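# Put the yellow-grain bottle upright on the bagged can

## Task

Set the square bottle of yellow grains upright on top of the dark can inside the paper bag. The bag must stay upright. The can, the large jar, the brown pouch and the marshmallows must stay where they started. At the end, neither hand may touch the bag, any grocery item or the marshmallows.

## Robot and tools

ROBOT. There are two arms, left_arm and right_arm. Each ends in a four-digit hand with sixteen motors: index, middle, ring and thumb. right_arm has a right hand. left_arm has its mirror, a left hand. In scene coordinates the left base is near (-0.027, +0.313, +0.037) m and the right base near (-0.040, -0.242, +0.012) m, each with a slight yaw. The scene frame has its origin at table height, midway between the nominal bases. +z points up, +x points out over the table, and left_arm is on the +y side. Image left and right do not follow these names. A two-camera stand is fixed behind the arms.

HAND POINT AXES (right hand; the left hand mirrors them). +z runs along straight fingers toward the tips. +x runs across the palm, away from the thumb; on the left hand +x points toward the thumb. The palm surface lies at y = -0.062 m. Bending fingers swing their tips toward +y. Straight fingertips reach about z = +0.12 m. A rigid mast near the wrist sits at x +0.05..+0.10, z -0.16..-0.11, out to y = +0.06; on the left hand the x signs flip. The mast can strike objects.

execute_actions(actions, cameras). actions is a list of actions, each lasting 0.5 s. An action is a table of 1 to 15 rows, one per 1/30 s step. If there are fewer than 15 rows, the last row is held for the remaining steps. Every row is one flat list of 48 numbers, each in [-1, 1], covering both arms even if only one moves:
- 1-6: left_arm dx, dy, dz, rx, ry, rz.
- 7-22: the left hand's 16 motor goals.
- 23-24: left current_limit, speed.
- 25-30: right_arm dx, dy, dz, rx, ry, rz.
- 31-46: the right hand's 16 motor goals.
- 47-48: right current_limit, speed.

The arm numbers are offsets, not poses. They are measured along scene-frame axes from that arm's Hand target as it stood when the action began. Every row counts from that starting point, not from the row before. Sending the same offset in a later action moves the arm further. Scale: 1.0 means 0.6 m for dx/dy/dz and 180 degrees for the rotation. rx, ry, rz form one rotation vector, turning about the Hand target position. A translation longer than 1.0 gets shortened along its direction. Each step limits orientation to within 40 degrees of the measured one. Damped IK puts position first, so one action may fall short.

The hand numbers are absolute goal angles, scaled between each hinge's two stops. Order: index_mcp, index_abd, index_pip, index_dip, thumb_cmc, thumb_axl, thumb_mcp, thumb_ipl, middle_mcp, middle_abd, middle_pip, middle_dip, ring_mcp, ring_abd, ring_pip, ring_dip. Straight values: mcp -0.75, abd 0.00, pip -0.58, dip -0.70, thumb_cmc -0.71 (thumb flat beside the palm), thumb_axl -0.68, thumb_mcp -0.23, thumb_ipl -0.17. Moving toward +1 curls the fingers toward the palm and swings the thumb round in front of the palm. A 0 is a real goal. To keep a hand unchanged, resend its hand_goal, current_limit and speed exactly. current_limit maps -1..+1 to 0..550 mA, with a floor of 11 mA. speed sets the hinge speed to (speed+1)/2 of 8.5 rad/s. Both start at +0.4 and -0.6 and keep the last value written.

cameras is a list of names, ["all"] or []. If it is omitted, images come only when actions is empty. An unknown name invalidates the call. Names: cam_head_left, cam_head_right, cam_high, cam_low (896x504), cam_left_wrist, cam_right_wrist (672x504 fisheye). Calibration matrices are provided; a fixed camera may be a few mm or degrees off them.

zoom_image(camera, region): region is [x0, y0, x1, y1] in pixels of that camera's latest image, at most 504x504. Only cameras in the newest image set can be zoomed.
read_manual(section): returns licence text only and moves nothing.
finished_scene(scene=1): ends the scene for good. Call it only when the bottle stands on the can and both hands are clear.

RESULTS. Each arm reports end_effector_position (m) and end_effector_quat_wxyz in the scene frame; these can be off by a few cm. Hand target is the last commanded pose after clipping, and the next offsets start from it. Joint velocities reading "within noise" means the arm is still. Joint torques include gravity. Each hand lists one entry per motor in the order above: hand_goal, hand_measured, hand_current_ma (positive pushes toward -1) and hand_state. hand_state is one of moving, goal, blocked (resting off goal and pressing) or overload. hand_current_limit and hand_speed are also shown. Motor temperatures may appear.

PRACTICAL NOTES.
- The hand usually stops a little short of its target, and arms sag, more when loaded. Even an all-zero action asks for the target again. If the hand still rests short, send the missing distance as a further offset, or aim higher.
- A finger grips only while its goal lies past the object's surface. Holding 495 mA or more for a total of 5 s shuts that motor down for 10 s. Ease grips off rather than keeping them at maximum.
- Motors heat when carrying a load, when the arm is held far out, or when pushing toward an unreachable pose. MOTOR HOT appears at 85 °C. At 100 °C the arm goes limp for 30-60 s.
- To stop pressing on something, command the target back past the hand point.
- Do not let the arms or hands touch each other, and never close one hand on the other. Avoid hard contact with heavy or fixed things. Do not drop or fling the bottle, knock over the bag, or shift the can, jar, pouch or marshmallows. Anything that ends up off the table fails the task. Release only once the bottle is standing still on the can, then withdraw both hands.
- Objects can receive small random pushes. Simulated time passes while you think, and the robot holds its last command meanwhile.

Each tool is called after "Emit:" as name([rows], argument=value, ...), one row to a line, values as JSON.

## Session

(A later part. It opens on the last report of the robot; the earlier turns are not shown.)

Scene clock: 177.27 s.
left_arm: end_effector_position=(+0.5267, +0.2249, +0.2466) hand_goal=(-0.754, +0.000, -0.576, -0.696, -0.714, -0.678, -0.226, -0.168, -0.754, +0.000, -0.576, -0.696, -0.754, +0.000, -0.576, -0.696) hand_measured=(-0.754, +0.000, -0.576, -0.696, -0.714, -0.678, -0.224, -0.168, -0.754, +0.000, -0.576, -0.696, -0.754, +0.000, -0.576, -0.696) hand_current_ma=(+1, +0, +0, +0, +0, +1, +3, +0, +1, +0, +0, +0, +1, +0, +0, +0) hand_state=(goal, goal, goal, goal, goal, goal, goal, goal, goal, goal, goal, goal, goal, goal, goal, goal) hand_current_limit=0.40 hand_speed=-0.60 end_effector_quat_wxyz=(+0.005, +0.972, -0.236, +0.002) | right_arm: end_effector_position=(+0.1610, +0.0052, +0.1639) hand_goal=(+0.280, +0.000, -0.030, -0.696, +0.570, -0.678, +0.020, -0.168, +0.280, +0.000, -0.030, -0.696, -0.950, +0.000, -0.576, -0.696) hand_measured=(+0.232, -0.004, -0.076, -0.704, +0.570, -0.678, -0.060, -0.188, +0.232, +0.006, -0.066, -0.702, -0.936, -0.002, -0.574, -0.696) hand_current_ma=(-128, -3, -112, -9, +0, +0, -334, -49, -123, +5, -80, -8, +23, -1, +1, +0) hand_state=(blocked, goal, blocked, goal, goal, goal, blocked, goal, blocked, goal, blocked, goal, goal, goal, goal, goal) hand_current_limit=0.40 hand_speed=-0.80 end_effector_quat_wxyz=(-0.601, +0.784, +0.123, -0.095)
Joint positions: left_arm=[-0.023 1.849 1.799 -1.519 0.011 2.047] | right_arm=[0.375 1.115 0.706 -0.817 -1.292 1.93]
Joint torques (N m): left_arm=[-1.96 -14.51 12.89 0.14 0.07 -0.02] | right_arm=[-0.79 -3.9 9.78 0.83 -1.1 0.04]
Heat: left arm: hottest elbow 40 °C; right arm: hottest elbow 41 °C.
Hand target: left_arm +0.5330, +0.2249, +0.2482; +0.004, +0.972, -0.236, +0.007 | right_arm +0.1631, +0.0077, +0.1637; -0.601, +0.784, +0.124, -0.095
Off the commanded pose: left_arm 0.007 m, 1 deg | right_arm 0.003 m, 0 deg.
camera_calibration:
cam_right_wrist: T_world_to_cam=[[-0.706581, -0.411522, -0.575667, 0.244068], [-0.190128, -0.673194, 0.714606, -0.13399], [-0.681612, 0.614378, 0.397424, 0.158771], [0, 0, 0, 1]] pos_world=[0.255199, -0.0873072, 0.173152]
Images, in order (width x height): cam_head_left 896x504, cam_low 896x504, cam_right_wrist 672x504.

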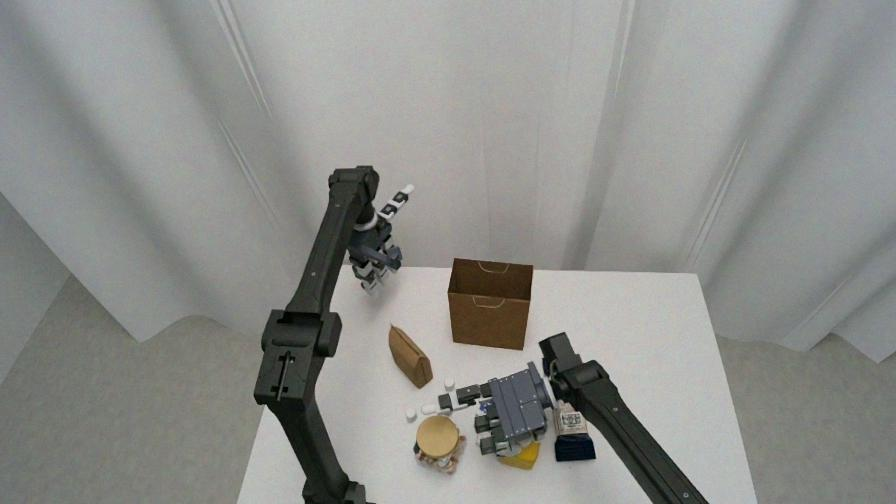

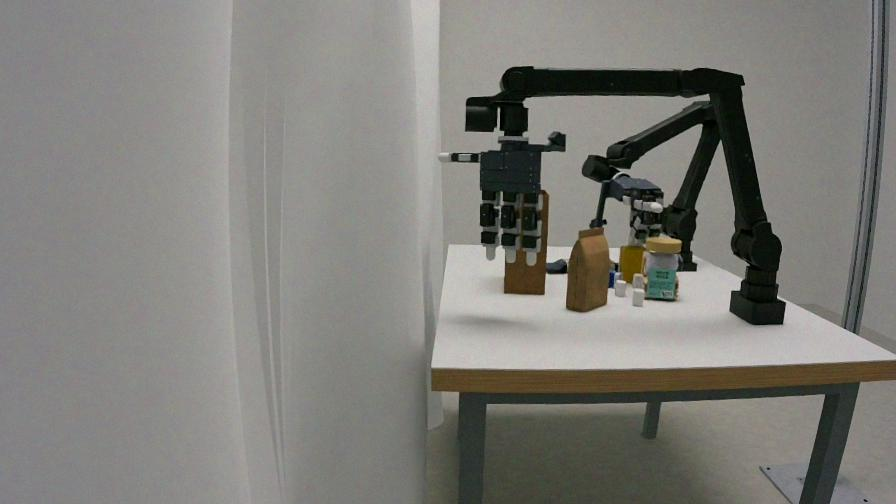

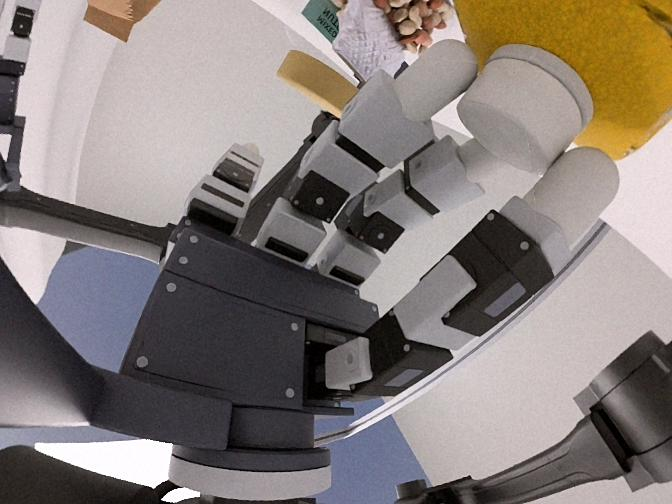

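Emit:
execute_actions([
  [[0,0,0,0,0,0,-0.754,0,-0.576,-0.696,-0.714,-0.678,-0.226,-0.168,-0.754,0,-0.576,-0.696,-0.754,0,-0.576,-0.696,0.4,-0.6,0,0,0,0,0,0,0.31,0,-0.005,-0.696,0.571,-0.678,0.05,-0.168,0.31,0,-0.005,-0.696,-0.95,0,-0.576,-0.696,0.65,-0.8]],
  [[0,0,0,0,0,0,-0.754,0,-0.576,-0.696,-0.714,-0.678,-0.226,-0.168,-0.754,0,-0.576,-0.696,-0.754,0,-0.576,-0.696,0.4,-0.6,0,0,0.02,0,0,0,0.31,0,-0.005,-0.696,0.571,-0.678,0.05,-0.168,0.31,0,-0.005,-0.696,-0.95,0,-0.576,-0.696,0.65,-0.8]],
  [[0,0,0,0,0,0,-0.754,0,-0.576,-0.696,-0.714,-0.678,-0.226,-0.168,-0.754,0,-0.576,-0.696,-0.754,0,-0.576,-0.696,0.4,-0.6,0,0,0.03,0,0,0,0.31,0,-0.005,-0.696,0.571,-0.678,0.05,-0.168,0.31,0,-0.005,-0.696,-0.95,0,-0.576,-0.696,0.65,-0.8]],
], cameras=["cam_right_wrist","cam_head_left","cam_low"])

Emit:
zoom_image(camera="cam_low", region=[590, 140, 710, 300])

Emit:
zoom_image(camera="cam_right_wrist", region=[380, 0, 672, 360])

Scene clock: 182.67 s.
left_arm: end_effector_position=(+0.5267, +0.2249, +0.2466) hand_goal=(-0.754, +0.000, -0.576, -0.696, -0.714, -0.678, -0.226, -0.168, -0.754, +0.000, -0.576, -0.696, -0.754, +0.000, -0.576, -0.696) hand_measured=(-0.754, +0.000, -0.576, -0.696, -0.714, -0.678, -0.224, -0.168, -0.754, +0.000, -0.576, -0.696, -0.754, +0.000, -0.576, -0.696) hand_current_ma=(+1, +0, +0, +0, +0, +1, +3, +0, +1, +0, +0, +0, +1, +0, +0, +0) hand_state=(goal, goal, goal, goal, goal, goal, goal, goal, goal, goal, goal, goal, goal, goal, goal, goal) hand_current_limit=0.40 hand_speed=-0.60 end_effector_quat_wxyz=(+0.005, +0.972, -0.236, +0.002) | right_arm: end_effector_position=(+0.1492, -0.0005, +0.1636) hand_goal=(+0.310, +0.000, -0.006, -0.696, +0.570, -0.678, +0.050, -0.168, +0.310, +0.000, -0.006, -0.696, -0.950, +0.000, -0.576, -0.696) hand_measured=(+0.232, -0.008, -0.064, -0.708, +0.548, -0.680, -0.044, -0.194, +0.256, +0.038, -0.038, -0.706, -0.936, -0.002, -0.574, -0.696) hand_current_ma=(-246, -9, -152, -19, -40, -2, -410, -74, -147, +72, -67, -15, +23, -1, +1, +0) hand_state=(blocked, goal, blocked, goal, blocked, goal, blocked, blocked, blocked, blocked, blocked, goal, goal, goal, goal, goal) hand_current_limit=0.65 hand_speed=-0.80 end_effector_quat_wxyz=(-0.593, +0.790, +0.104, -0.118)
Joint positions: left_arm=[-0.023 1.849 1.799 -1.519 0.011 2.047] | right_arm=[0.375 1.111 0.706 -0.884 -1.287 1.928]
Joint torques (N m): left_arm=[-2.02 -14.62 12.9 0.13 0.07 -0.01] | right_arm=[-0.67 -6.95 15.01 -0.46 -1.32 0.19]
Heat: left arm: hottest elbow 40 °C; right arm: hottest elbow 41 °C.
Hand target: left_arm +0.5330, +0.2249, +0.2482; +0.004, +0.972, -0.236, +0.007 | right_arm +0.1632, +0.0078, +0.1938; -0.601, +0.784, +0.124, -0.095
Off the commanded pose: left_arm 0.007 m, 1 deg | right_arm 0.034 m, 4 deg.
camera_calibration:
cam_right_wrist: T_world_to_cam=[[-0.737482, -0.426518, -0.523644, 0.229215], [-0.150253, -0.652298, 0.742921, -0.150455], [-0.658441, 0.62657, 0.416972, 0.147687], [0, 0, 0, 1]] pos_world=[0.243678, -0.0929139, 0.170222]
Images, in order (width x height): cam_head_left 896x504, cam_low 896x504, cam_right_wrist 672x504.

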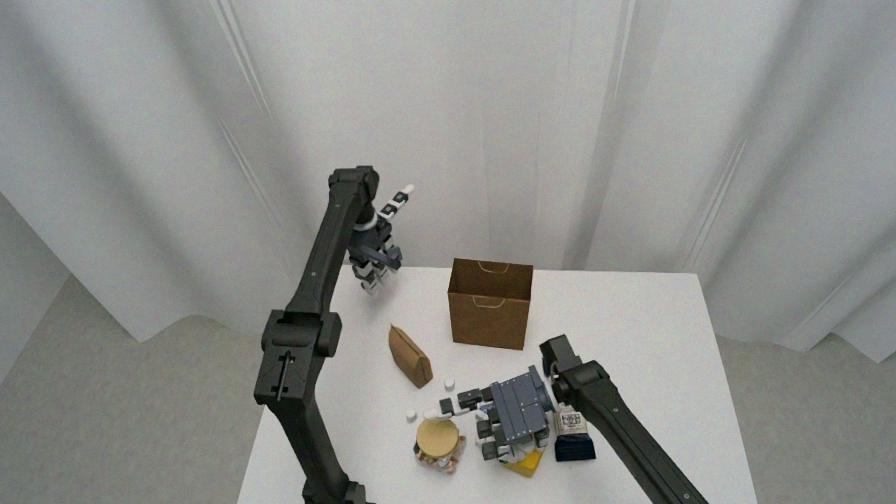

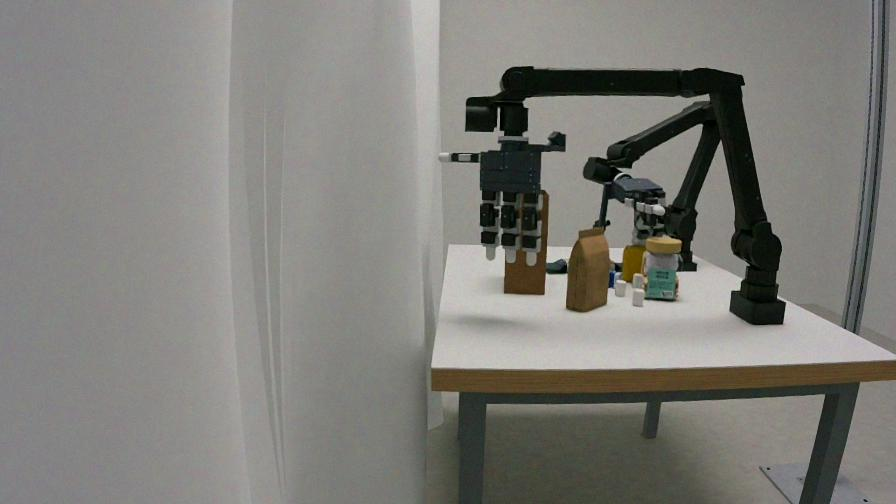

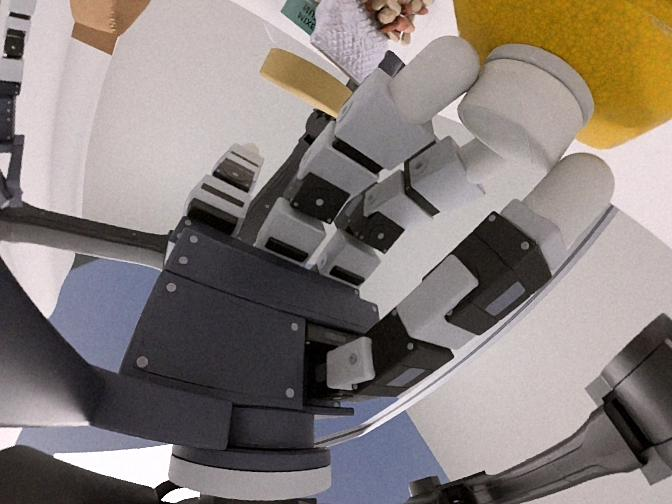

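Scaled by 3.150 from the camera's 896x504 image, which has a finer 1280x720 frame.

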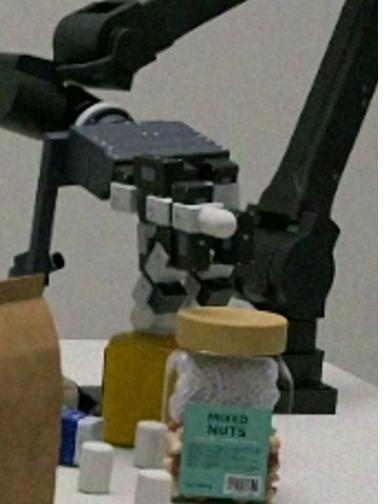

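Scaled by 1.400 from the camera's 672x504 image, which has a finer 960x720 frame.

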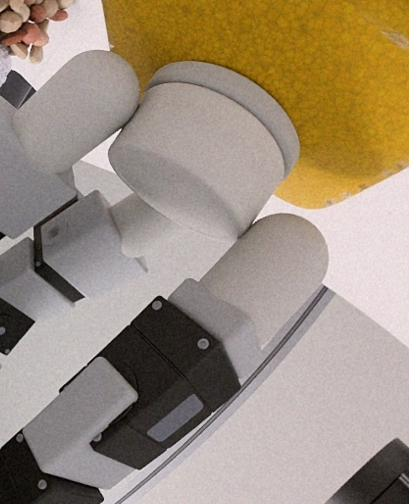

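Emit:
execute_actions([
  [[0,0,0,0,0,0,-0.754,0,-0.576,-0.696,-0.714,-0.678,-0.226,-0.168,-0.754,0,-0.576,-0.696,-0.754,0,-0.576,-0.696,0.4,-0.6,0,0,0.02,0,0,0,0.31,0,-0.005,-0.696,0.571,-0.678,0.05,-0.168,0.31,0,-0.005,-0.696,-0.95,0,-0.576,-0.696,0.65,-0.8]],
], cameras=["cam_right_wrist","cam_head_left","cam_low"])

Emit:
zoom_image(camera="cam_low", region=[590, 140, 710, 300])

Scene clock: 189.93 s.
left_arm: end_effector_position=(+0.5267, +0.2249, +0.2466) hand_goal=(-0.754, +0.000, -0.576, -0.696, -0.714, -0.678, -0.226, -0.168, -0.754, +0.000, -0.576, -0.696, -0.754, +0.000, -0.576, -0.696) hand_measured=(-0.754, +0.000, -0.576, -0.696, -0.714, -0.678, -0.224, -0.168, -0.754, +0.000, -0.576, -0.696, -0.754, +0.000, -0.576, -0.696) hand_current_ma=(+1, +0, +0, +0, +0, +1, +3, +0, +1, +0, +0, +0, +1, +0, +0, +0) hand_state=(goal, goal, goal, goal, goal, goal, goal, goal, goal, goal, goal, goal, goal, goal, goal, goal) hand_current_limit=0.40 hand_speed=-0.60 end_effector_quat_wxyz=(+0.005, +0.972, -0.236, +0.002) | right_arm: end_effector_position=(+0.1519, +0.0012, +0.1834) hand_goal=(+0.310, +0.000, -0.006, -0.696, +0.570, -0.678, +0.050, -0.168, +0.310, +0.000, -0.006, -0.696, -0.950, +0.000, -0.576, -0.696) hand_measured=(+0.288, -0.002, -0.026, -0.704, +0.566, -0.680, +0.034, -0.178, +0.306, +0.004, -0.010, -0.698, -0.936, -0.002, -0.574, -0.696) hand_current_ma=(-45, -1, -33, -8, -4, -3, -35, -18, -4, +3, -5, -3, +23, -1, +1, +0) hand_state=(blocked, goal, goal, goal, goal, goal, goal, goal, goal, goal, goal, goal, goal, goal, goal, goal) hand_current_limit=0.65 hand_speed=-0.80 end_effector_quat_wxyz=(-0.595, +0.788, +0.109, -0.112)
Joint positions: left_arm=[-0.023 1.849 1.799 -1.519 0.011 2.047] | right_arm=[0.377 1.087 0.745 -0.928 -1.289 1.933]
Joint torques (N m): left_arm=[-2.08 -14.68 12.92 0.1 0.07 -0.02] | right_arm=[-1.73 -6.36 13.96 -0.05 -1.24 0.11]
Heat: left arm: hottest elbow 41 °C; right arm: hottest elbow 42 °C.
Hand target: left_arm +0.5330, +0.2249, +0.2482; +0.004, +0.972, -0.236, +0.007 | right_arm +0.1630, +0.0078, +0.2057; -0.601, +0.784, +0.124, -0.095
Off the commanded pose: left_arm 0.007 m, 1 deg | right_arm 0.026 m, 3 deg.
camera_calibration:
cam_right_wrist: T_world_to_cam=[[-0.730526, -0.422973, -0.536121, 0.243553], [-0.159569, -0.657618, 0.736259, -0.161029], [-0.66398, 0.623405, 0.412914, 0.141735], [0, 0, 0, 1]] pos_world=[0.246336, -0.0912377, 0.190608]
Images, in order (width x height): cam_head_left 896x504, cam_low 896x504, cam_right_wrist 672x504.

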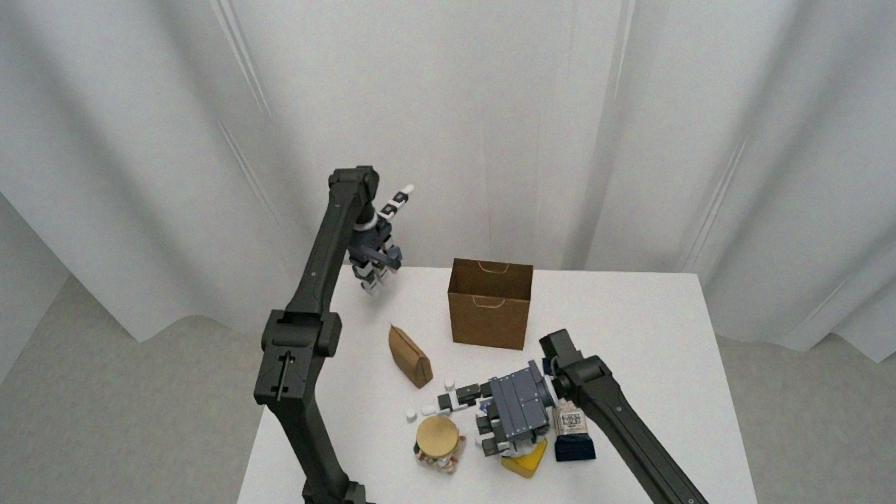

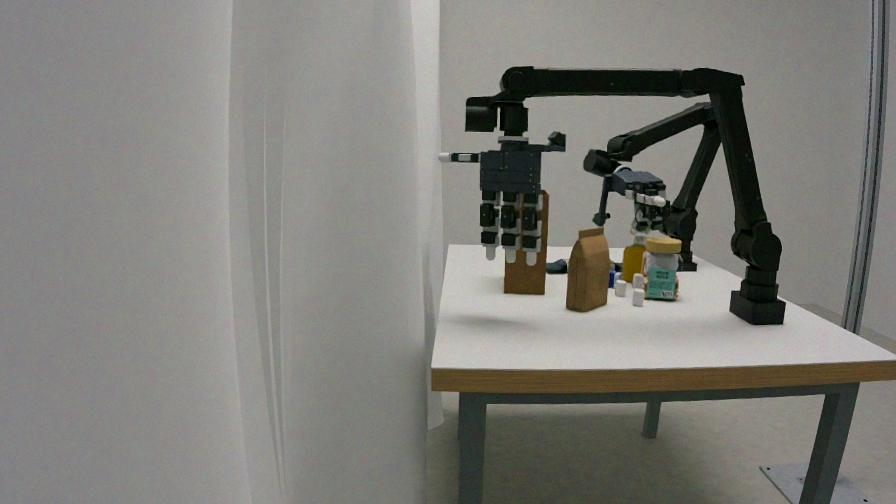

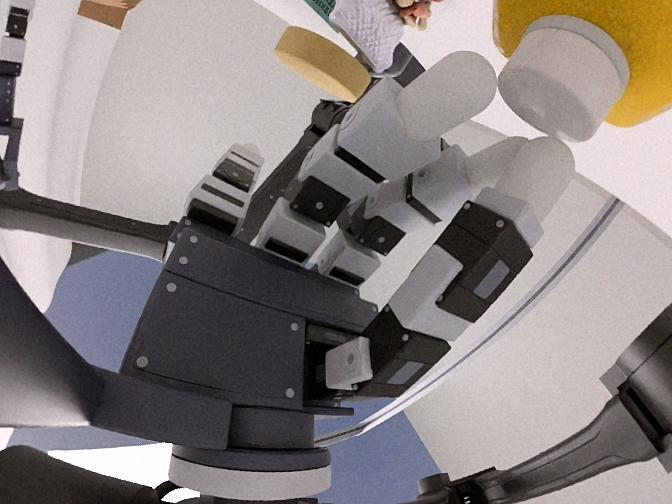

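Scaled by 3.150 from the camera's 896x504 image, which has a finer 1280x720 frame.

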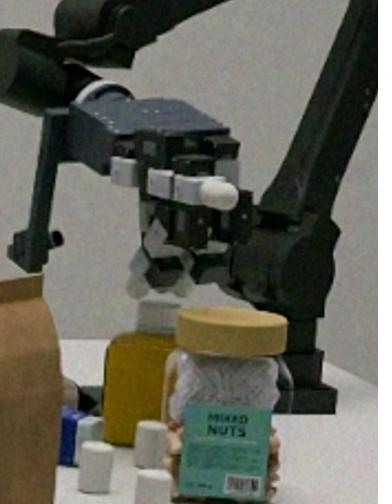

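Emit:
execute_actions([
  [[0,0,0,0,0,0,-0.754,0,-0.576,-0.696,-0.714,-0.678,-0.226,-0.168,-0.754,0,-0.576,-0.696,-0.754,0,-0.576,-0.696,0.4,-0.6,0,0,0.05,0,0,0,0.1,0,-0.1,-0.696,0.571,-0.678,-0.2,-0.168,0.1,0,-0.1,-0.696,-0.95,0,-0.576,-0.696,0.4,-0.6]],
  [[0,0,0,0,0,0,-0.754,0,-0.576,-0.696,-0.714,-0.678,-0.226,-0.168,-0.754,0,-0.576,-0.696,-0.754,0,-0.576,-0.696,0.4,-0.6,0.01,0.03,0.08,0.0573,0.0214,0.0278,0.5,0,-0.576,-0.696,0.657,0.401,-0.226,-0.168,0.5,0,-0.576,-0.696,-0.95,0,-0.576,-0.696,0.4,-0.6]],
], cameras=["cam_right_wrist","cam_head_left","cam_head_right","cam_low"])

Emit:
zoom_image(camera="cam_low", region=[590, 120, 710, 300])

Emit:
zoom_image(camera="cam_right_wrist", region=[380, 0, 672, 360])

Emit:
zoom_image(camera="cam_head_left", region=[440, 360, 590, 500])

Scene clock: 223.70 s.
left_arm: end_effector_position=(+0.5267, +0.2249, +0.2466) hand_goal=(-0.754, +0.000, -0.576, -0.696, -0.714, -0.678, -0.226, -0.168, -0.754, +0.000, -0.576, -0.696, -0.754, +0.000, -0.576, -0.696) hand_measured=(-0.754, +0.000, -0.576, -0.696, -0.714, -0.678, -0.224, -0.168, -0.754, +0.000, -0.576, -0.696, -0.754, +0.000, -0.576, -0.696) hand_current_ma=(+1, +0, +0, +0, +0, +1, +3, +0, +1, +0, +0, +0, +1, +0, +0, +0) hand_state=(goal, goal, goal, goal, goal, goal, goal, goal, goal, goal, goal, goal, goal, goal, goal, goal) hand_current_limit=0.40 hand_speed=-0.60 end_effector_quat_wxyz=(+0.005, +0.972, -0.236, +0.002) | right_arm: end_effector_position=(+0.1554, +0.0209, +0.2674) hand_goal=(+0.500, +0.000, -0.576, -0.696, +0.656, +0.400, -0.226, -0.168, +0.500, +0.000, -0.576, -0.696, -0.950, +0.000, -0.576, -0.696) hand_measured=(+0.498, -0.002, -0.572, -0.698, +0.654, +0.398, -0.224, -0.170, +0.498, +0.002, -0.574, -0.698, -0.936, -0.002, -0.574, -0.696) hand_current_ma=(-2, -1, +3, -2, -1, -3, +2, -2, -2, +2, +2, -2, +25, -1, +1, +0) hand_state=(goal, goal, goal, goal, goal, goal, goal, goal, goal, goal, goal, goal, goal, goal, goal, goal) hand_current_limit=0.40 hand_speed=-0.60 end_effector_quat_wxyz=(-0.666, +0.722, +0.125, -0.141)
Joint positions: left_arm=[-0.023 1.849 1.799 -1.519 0.011 2.047] | right_arm=[0.363 1.114 0.914 -1.161 -1.495 1.819]
Joint torques (N m): left_arm=[-2.08 -14.68 12.89 0.13 0.06 -0.02] | right_arm=[-1.73 -4.66 14.86 0.09 -1.37 -0.04]
Heat: left arm: hottest elbow 41 °C; right arm: hottest elbow 44 °C.
Hand target: left_arm +0.5330, +0.2249, +0.2482; +0.004, +0.972, -0.236, +0.007 | right_arm +0.1692, +0.0258, +0.2838; -0.668, +0.717, +0.146, -0.136
Off the commanded pose: left_arm 0.007 m, 1 deg | right_arm 0.022 m, 3 deg.
camera_calibration:
cam_right_wrist: T_world_to_cam=[[-0.739284, -0.362075, -0.567769, 0.308079], [-0.0791915, -0.790548, 0.607259, -0.18455], [-0.668721, 0.493899, 0.555766, 0.0624046], [0, 0, 0, 1]] pos_world=[0.254874, -0.0651698, 0.252305]
Images, in order (width x height): cam_head_left 896x504, cam_head_right 896x504, cam_low 896x504, cam_right_wrist 672x504.

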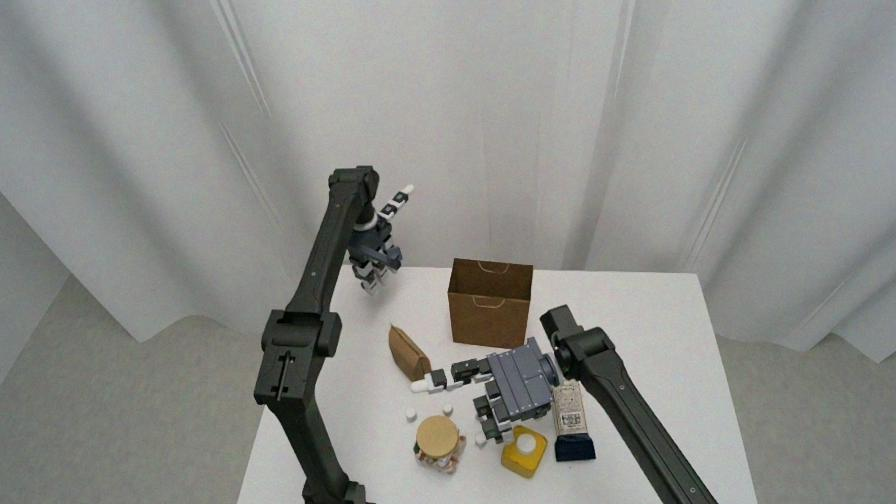

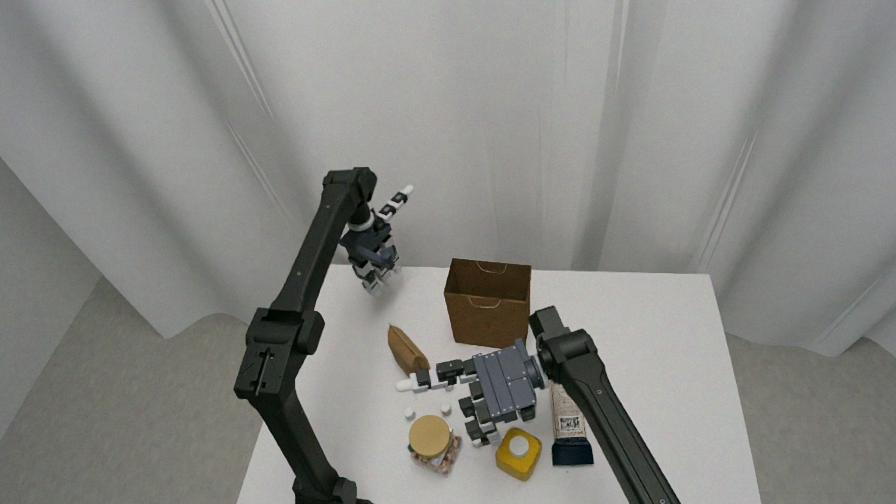

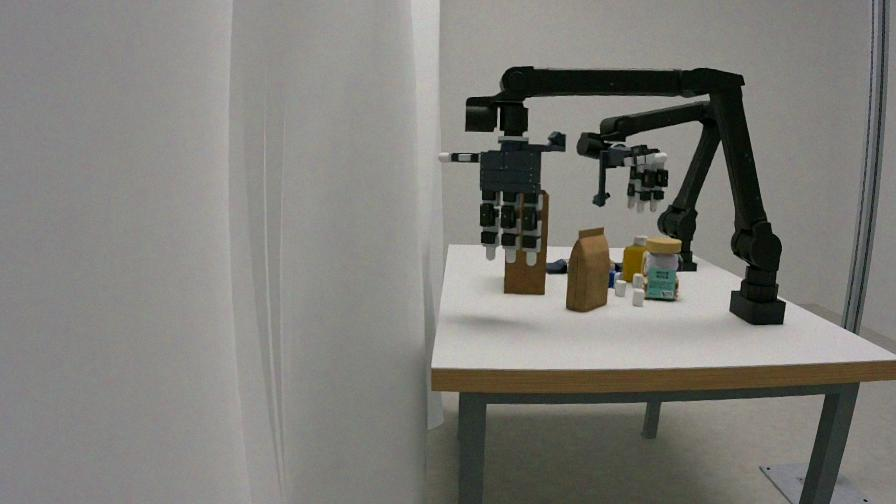

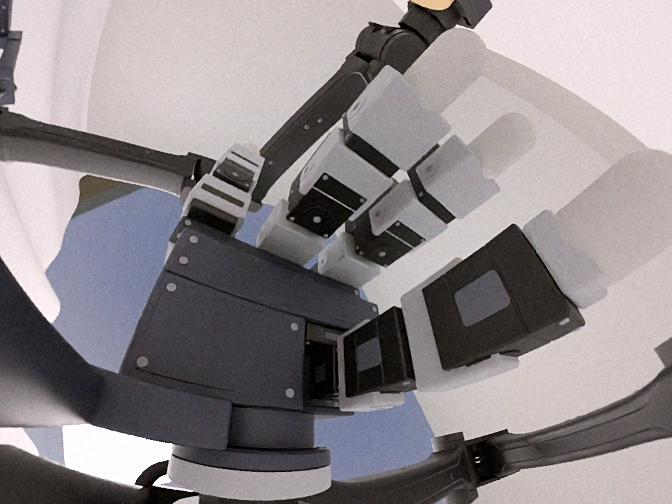

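Scaled by 2.800 from the camera's 896x504 image, which has a finer 1280x720 frame.

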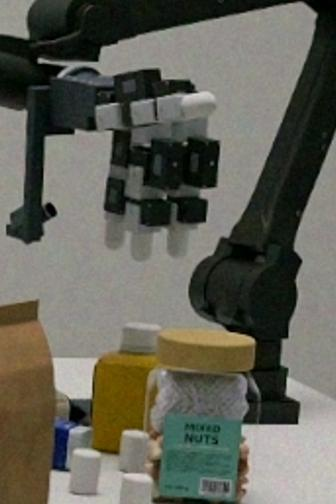

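Scaled by 1.400 from the camera's 672x504 image, which has a finer 960x720 frame.

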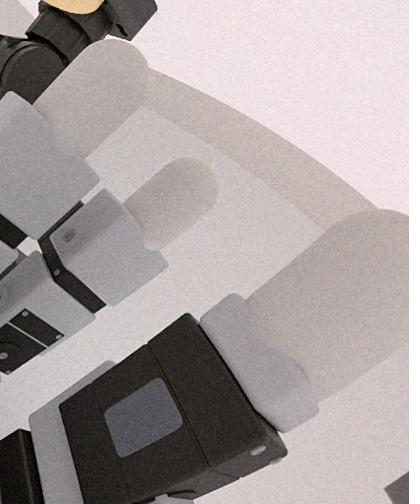

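Scaled by 3.360 from the camera's 896x504 image, which has a finer 1280x720 frame.

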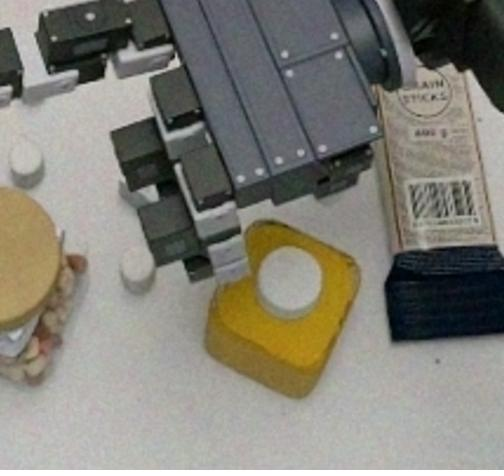

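Emit:
execute_actions([
  [[0,0,0,0,0,0,-0.754,0,-0.576,-0.696,-0.714,-0.678,-0.226,-0.168,-0.754,0,-0.576,-0.696,-0.754,0,-0.576,-0.696,0.4,-0.6,-0.037,-0.048,-0.05,-0.0841,-0.0282,-0.0497,0.137,0,-0.14,-0.696,0.571,-0.678,-0.135,-0.168,0.137,0,-0.14,-0.696,-0.95,0,-0.576,-0.696,0.4,-0.6]],
  [[0,0,0,0,0,0,-0.754,0,-0.576,-0.696,-0.714,-0.678,-0.226,-0.168,-0.754,0,-0.576,-0.696,-0.754,0,-0.576,-0.696,0.4,-0.6,0,0,-0.08,0,0,0,-0.068,0,0.153,-0.696,0.571,-0.678,-0.135,-0.168,-0.068,0,0.153,-0.696,-0.95,0,-0.576,-0.696,0.4,-0.6]],
], cameras=["cam_right_wrist","cam_low"])

Emit:
zoom_image(camera="cam_right_wrist", region=[380, 0, 672, 360])

Emit:
zoom_image(camera="cam_low", region=[590, 140, 710, 300])

Scene clock: 248.73 s.
left_arm: end_effector_position=(+0.5267, +0.2249, +0.2466) hand_goal=(-0.754, +0.000, -0.576, -0.696, -0.714, -0.678, -0.226, -0.168, -0.754, +0.000, -0.576, -0.696, -0.754, +0.000, -0.576, -0.696) hand_measured=(-0.754, +0.000, -0.576, -0.696, -0.714, -0.678, -0.224, -0.168, -0.754, +0.000, -0.576, -0.696, -0.754, +0.000, -0.576, -0.696) hand_current_ma=(+1, +0, +0, +0, +0, +1, +3, +0, +1, +0, +0, +0, +1, +0, +0, +0) hand_state=(goal, goal, goal, goal, goal, goal, goal, goal, goal, goal, goal, goal, goal, goal, goal, goal) hand_current_limit=0.40 hand_speed=-0.60 end_effector_quat_wxyz=(+0.005, +0.972, -0.236, +0.002) | right_arm: end_effector_position=(+0.1449, -0.0061, +0.2048) hand_goal=(-0.068, +0.000, +0.152, -0.696, +0.570, -0.678, -0.136, -0.168, -0.068, +0.000, +0.152, -0.696, -0.950, +0.000, -0.576, -0.696) hand_measured=(-0.060, -0.002, +0.146, -0.698, +0.572, -0.676, -0.138, -0.170, -0.062, +0.002, +0.148, -0.698, -0.938, -0.002, -0.574, -0.696) hand_current_ma=(+11, -1, -6, -2, +1, +3, -1, -2, +8, +2, -4, -2, +18, -1, +1, +0) hand_state=(goal, goal, goal, goal, goal, goal, goal, goal, goal, goal, goal, goal, goal, goal, goal, goal) hand_current_limit=0.40 hand_speed=-0.60 end_effector_quat_wxyz=(-0.570, +0.813, +0.098, -0.071)
Joint positions: left_arm=[-0.023 1.849 1.799 -1.519 0.011 2.047] | right_arm=[0.402 0.95 0.737 -0.876 -1.176 2.091]
Joint torques (N m): left_arm=[-2.02 -14.62 12.92 0.14 0.07 -0.02] | right_arm=[-0.73 -3.37 11 1.42 -0.94 0.12]
Motor temperatures (°C): left_arm=[24 32 41 27 27 24] | right_arm=[29 30 47 25 28 27]
Heat: left arm: hottest elbow 41 °C; right arm: hottest elbow 47 °C.
Hand target: left_arm +0.5330, +0.2249, +0.2482; +0.004, +0.972, -0.236, +0.007 | right_arm +0.1470, -0.0030, +0.2058; -0.570, +0.813, +0.100, -0.070
Off the commanded pose: left_arm 0.007 m, 1 deg | right_arm 0.004 m, 0 deg.
camera_calibration:
cam_right_wrist: T_world_to_cam=[[-0.723191, -0.409401, -0.556224, 0.249986], [-0.24916, -0.596474, 0.762979, -0.174776], [-0.644138, 0.690369, 0.329358, 0.147534], [0, 0, 0, 1]] pos_world=[0.232273, -0.103758, 0.223807]
Images, in order (width x height): cam_low 896x504, cam_right_wrist 672x504.

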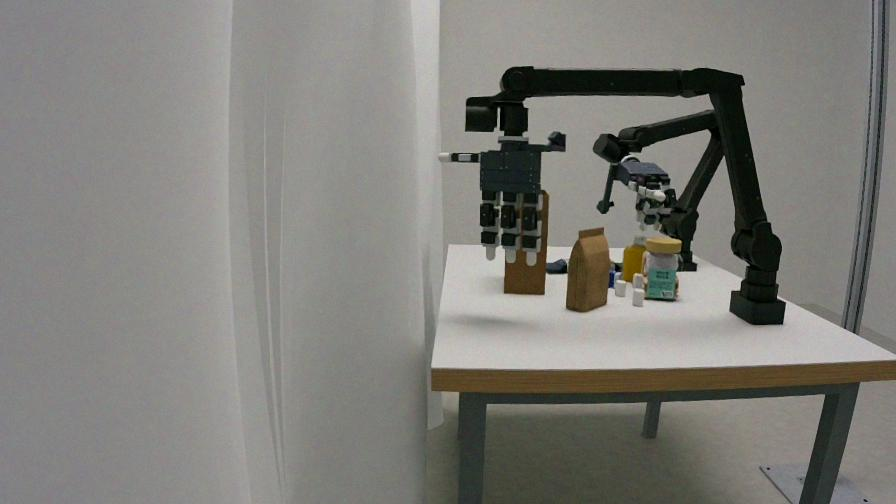

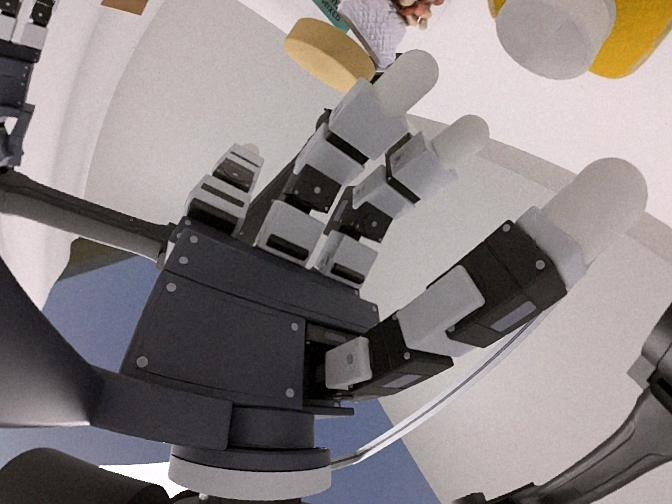

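Scaled by 1.400 from the camera's 672x504 image, which has a finer 960x720 frame.

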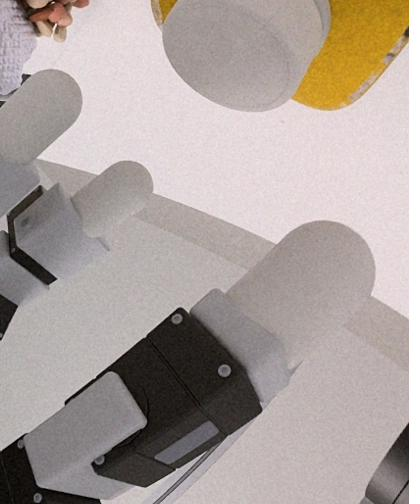

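Scaled by 3.150 from the camera's 896x504 image, which has a finer 1280x720 frame.

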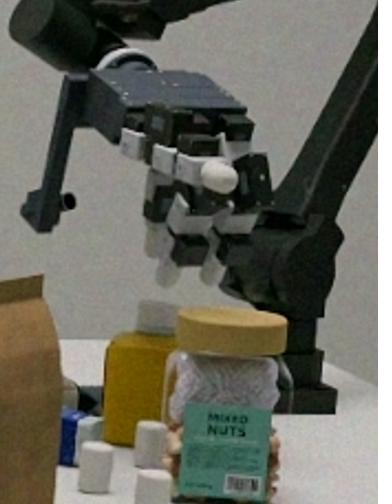

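Emit:
execute_actions([
  [[0,0,0,0,0,0,-0.754,0,-0.576,-0.696,-0.714,-0.678,-0.226,-0.168,-0.754,0,-0.576,-0.696,-0.754,0,-0.576,-0.696,0.4,-0.6,0.006,0.006,-0.04,0,0,0,-0.068,0,0.153,-0.696,0.571,-0.678,-0.135,-0.168,-0.068,0,0.153,-0.696,-0.95,0,-0.576,-0.696,0.4,-0.6]],
  [[0,0,0,0,0,0,-0.754,0,-0.576,-0.696,-0.714,-0.678,-0.226,-0.168,-0.754,0,-0.576,-0.696,-0.754,0,-0.576,-0.696,0.4,-0.6,0,0,-0.042,0,0,0,-0.068,0,0.153,-0.696,0.571,-0.678,-0.135,-0.168,-0.068,0,0.153,-0.696,-0.95,0,-0.576,-0.696,0.4,-0.6]],
], cameras=["cam_right_wrist","cam_low"])

Emit:
zoom_image(camera="cam_right_wrist", region=[380, 0, 672, 360])

Emit:
zoom_image(camera="cam_low", region=[590, 140, 710, 300])

Scene clock: 255.40 s.
left_arm: end_effector_position=(+0.5267, +0.2249, +0.2466) hand_goal=(-0.754, +0.000, -0.576, -0.696, -0.714, -0.678, -0.226, -0.168, -0.754, +0.000, -0.576, -0.696, -0.754, +0.000, -0.576, -0.696) hand_measured=(-0.754, +0.000, -0.576, -0.696, -0.714, -0.678, -0.224, -0.168, -0.754, +0.000, -0.576, -0.696, -0.754, +0.000, -0.576, -0.696) hand_current_ma=(+1, +0, +0, +0, +0, +1, +3, +0, +1, +0, +0, +0, +1, +0, +0, +0) hand_state=(goal, goal, goal, goal, goal, goal, goal, goal, goal, goal, goal, goal, goal, goal, goal, goal) hand_current_limit=0.40 hand_speed=-0.60 end_effector_quat_wxyz=(+0.005, +0.972, -0.236, +0.002) | right_arm: end_effector_position=(+0.1487, -0.0031, +0.1569) hand_goal=(-0.068, +0.000, +0.152, -0.696, +0.570, -0.678, -0.136, -0.168, -0.068, +0.000, +0.152, -0.696, -0.950, +0.000, -0.576, -0.696) hand_measured=(-0.060, -0.002, +0.146, -0.698, +0.572, -0.676, -0.138, -0.170, -0.062, +0.002, +0.148, -0.698, -0.938, -0.002, -0.574, -0.696) hand_current_ma=(+10, -1, -5, -2, +1, +3, -1, -2, +8, +2, -4, -2, +18, -1, +1, +0) hand_state=(goal, goal, goal, goal, goal, goal, goal, goal, goal, goal, goal, goal, goal, goal, goal, goal) hand_current_limit=0.40 hand_speed=-0.60 end_effector_quat_wxyz=(-0.570, +0.813, +0.100, -0.070)
Joint positions: left_arm=[-0.023 1.849 1.799 -1.519 0.011 2.047] | right_arm=[0.407 1.009 0.64 -0.71 -1.173 2.096]
Joint torques (N m): left_arm=[-2.02 -14.56 12.9 0.12 0.06 -0.02] | right_arm=[-0.21 -3.08 10.41 1.28 -1 0.06]
Heat: left arm: hottest elbow 41 °C; right arm: hottest elbow 45 °C.
Hand target: left_arm +0.5330, +0.2249, +0.2482; +0.004, +0.972, -0.236, +0.007 | right_arm +0.1505, +0.0005, +0.1566; -0.570, +0.813, +0.100, -0.070
Off the commanded pose: left_arm 0.007 m, 1 deg | right_arm 0.004 m, 0 deg.
joint sent to its limit (right arm) — joint 6 (wrist roll), upper limit. The joint targets still meet the commanded pose.
camera_calibration:
cam_right_wrist: T_world_to_cam=[[-0.719714, -0.410529, -0.559891, 0.227353], [-0.251345, -0.597673, 0.761323, -0.134935], [-0.647177, 0.688661, 0.326969, 0.164311], [0, 0, 0, 1]] pos_world=[0.236052, -0.100467, 0.176297]
Images, in order (width x height): cam_low 896x504, cam_right_wrist 672x504.

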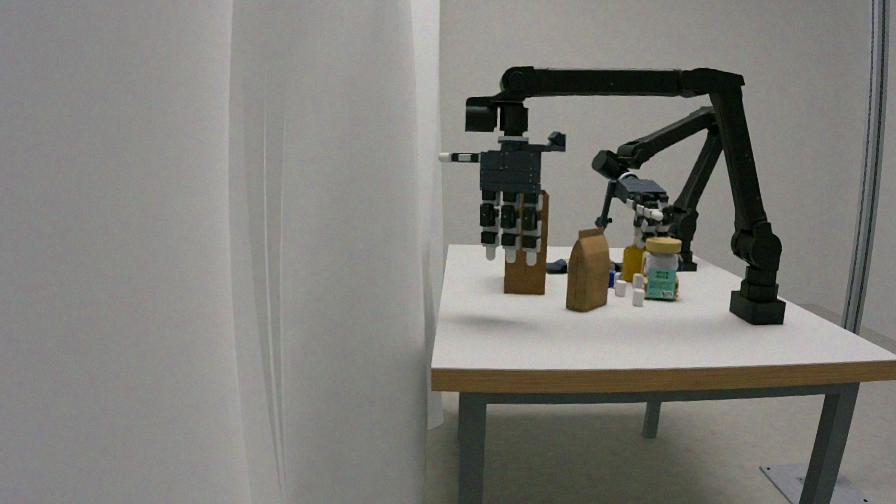

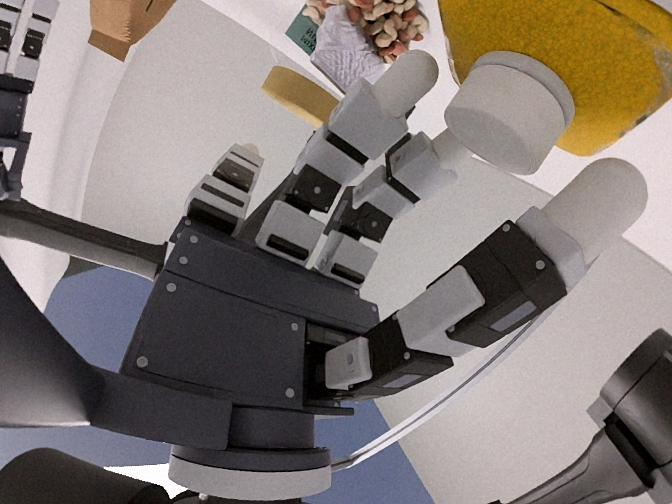

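Scaled by 1.400 from the camera's 672x504 image, which has a finer 960x720 frame.

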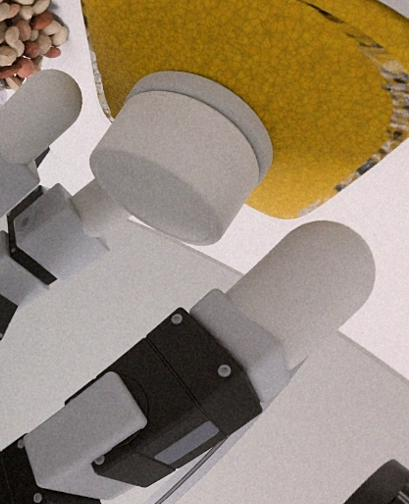

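Scaled by 3.150 from the camera's 896x504 image, which has a finer 1280x720 frame.

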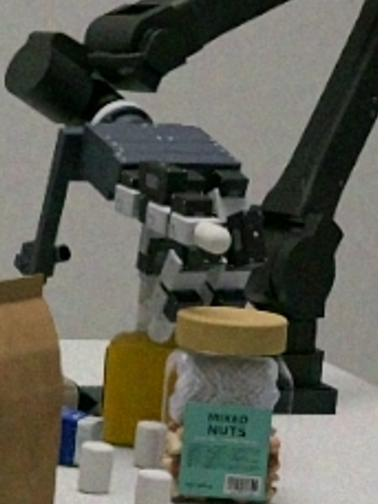

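Emit:
execute_actions([
  [[0,0,0,0,0,0,-0.754,0,-0.576,-0.696,-0.714,-0.678,-0.226,-0.168,-0.754,0,-0.576,-0.696,-0.754,0,-0.576,-0.696,0.4,-0.6,0,0,0,0,0,0,0.0,0,0.19,-0.696,0.571,-0.678,-0.04,-0.168,0.0,0,0.19,-0.696,-0.95,0,-0.576,-0.696,0.4,-0.8]],
  [[0,0,0,0,0,0,-0.754,0,-0.576,-0.696,-0.714,-0.678,-0.226,-0.168,-0.754,0,-0.576,-0.696,-0.754,0,-0.576,-0.696,0.4,-0.6,0,0,0,0,0,0,0.06,0,0.23,-0.696,0.571,-0.678,0.04,-0.168,0.06,0,0.23,-0.696,-0.95,0,-0.576,-0.696,0.4,-0.8]],
], cameras=["cam_right_wrist","cam_low"])

Emit:
zoom_image(camera="cam_right_wrist", region=[380, 0, 672, 360])

Scene clock: 260.33 s.
left_arm: end_effector_position=(+0.5267, +0.2249, +0.2466) hand_goal=(-0.754, +0.000, -0.576, -0.696, -0.714, -0.678, -0.226, -0.168, -0.754, +0.000, -0.576, -0.696, -0.754, +0.000, -0.576, -0.696) hand_measured=(-0.754, +0.000, -0.576, -0.696, -0.714, -0.678, -0.224, -0.168, -0.754, +0.000, -0.576, -0.696, -0.754, +0.000, -0.576, -0.696) hand_current_ma=(+1, +0, +0, +0, +0, +1, +3, +0, +1, +0, +0, +0, +1, +0, +0, +0) hand_state=(goal, goal, goal, goal, goal, goal, goal, goal, goal, goal, goal, goal, goal, goal, goal, goal) hand_current_limit=0.40 hand_speed=-0.60 end_effector_quat_wxyz=(+0.005, +0.972, -0.236, +0.002) | right_arm: end_effector_position=(+0.1488, -0.0032, +0.1566) hand_goal=(+0.060, +0.000, +0.230, -0.696, +0.570, -0.678, +0.040, -0.168, +0.060, +0.000, +0.230, -0.696, -0.950, +0.000, -0.576, -0.696) hand_measured=(+0.038, -0.002, +0.216, -0.700, +0.572, -0.676, -0.030, -0.184, +0.046, +0.002, +0.222, -0.698, -0.938, -0.002, -0.574, -0.696) hand_current_ma=(-43, -1, -20, -3, +1, +3, -276, -38, -24, +2, -12, -3, +18, -1, +1, +0) hand_state=(blocked, goal, goal, goal, goal, goal, blocked, goal, goal, goal, goal, goal, goal, goal, goal, goal) hand_current_limit=0.40 hand_speed=-0.80 end_effector_quat_wxyz=(-0.569, +0.813, +0.100, -0.069)
Joint positions: left_arm=[-0.023 1.849 1.799 -1.519 0.011 2.047] | right_arm=[0.407 1.009 0.64 -0.71 -1.171 2.096]
Joint torques (N m): left_arm=[-2.08 -14.68 12.92 0.13 0.07 -0.02] | right_arm=[-0.09 -3.43 10.3 1.4 -1.06 0.11]
Heat: left arm: hottest elbow 42 °C; right arm: hottest elbow 45 °C.
Hand target: left_arm +0.5330, +0.2249, +0.2482; +0.004, +0.972, -0.236, +0.007 | right_arm +0.1504, +0.0005, +0.1565; -0.570, +0.813, +0.100, -0.070
Off the commanded pose: left_arm 0.007 m, 1 deg | right_arm 0.004 m, 0 deg.
joint sent to its limit (right arm) — joint 6 (wrist roll), upper limit. The joint targets still meet the commanded pose.
camera_calibration:
cam_right_wrist: T_world_to_cam=[[-0.719988, -0.411003, -0.55919, 0.22714], [-0.252253, -0.595661, 0.762599, -0.134807], [-0.646518, 0.690119, 0.325192, 0.164918], [0, 0, 0, 1]] pos_world=[0.236155, -0.100757, 0.176188]
Images, in order (width x height): cam_low 896x504, cam_right_wrist 672x504.

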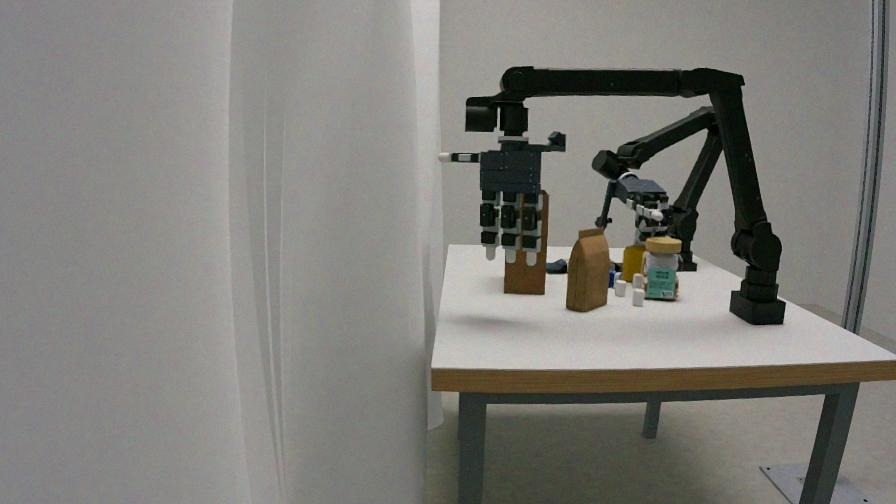

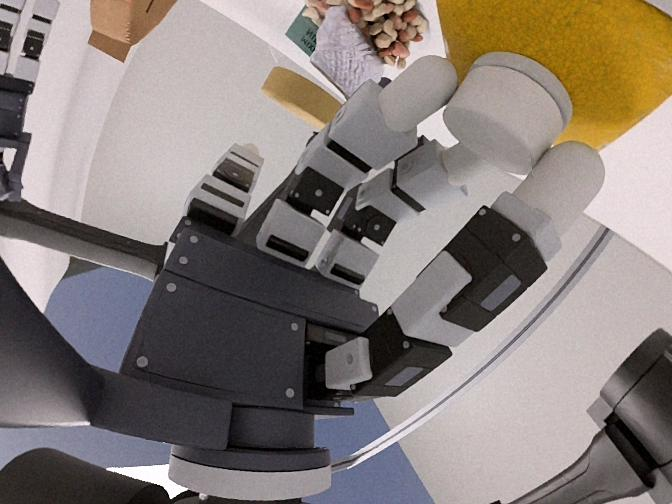

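Scaled by 1.400 from the camera's 672x504 image, which has a finer 960x720 frame.

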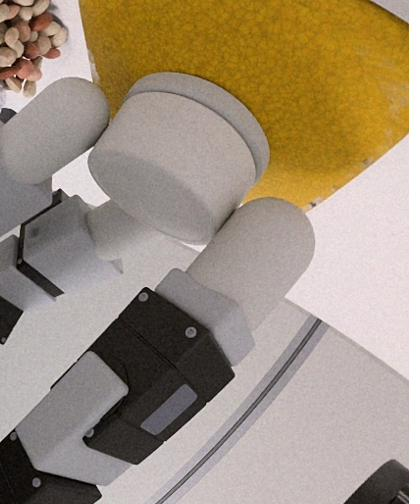

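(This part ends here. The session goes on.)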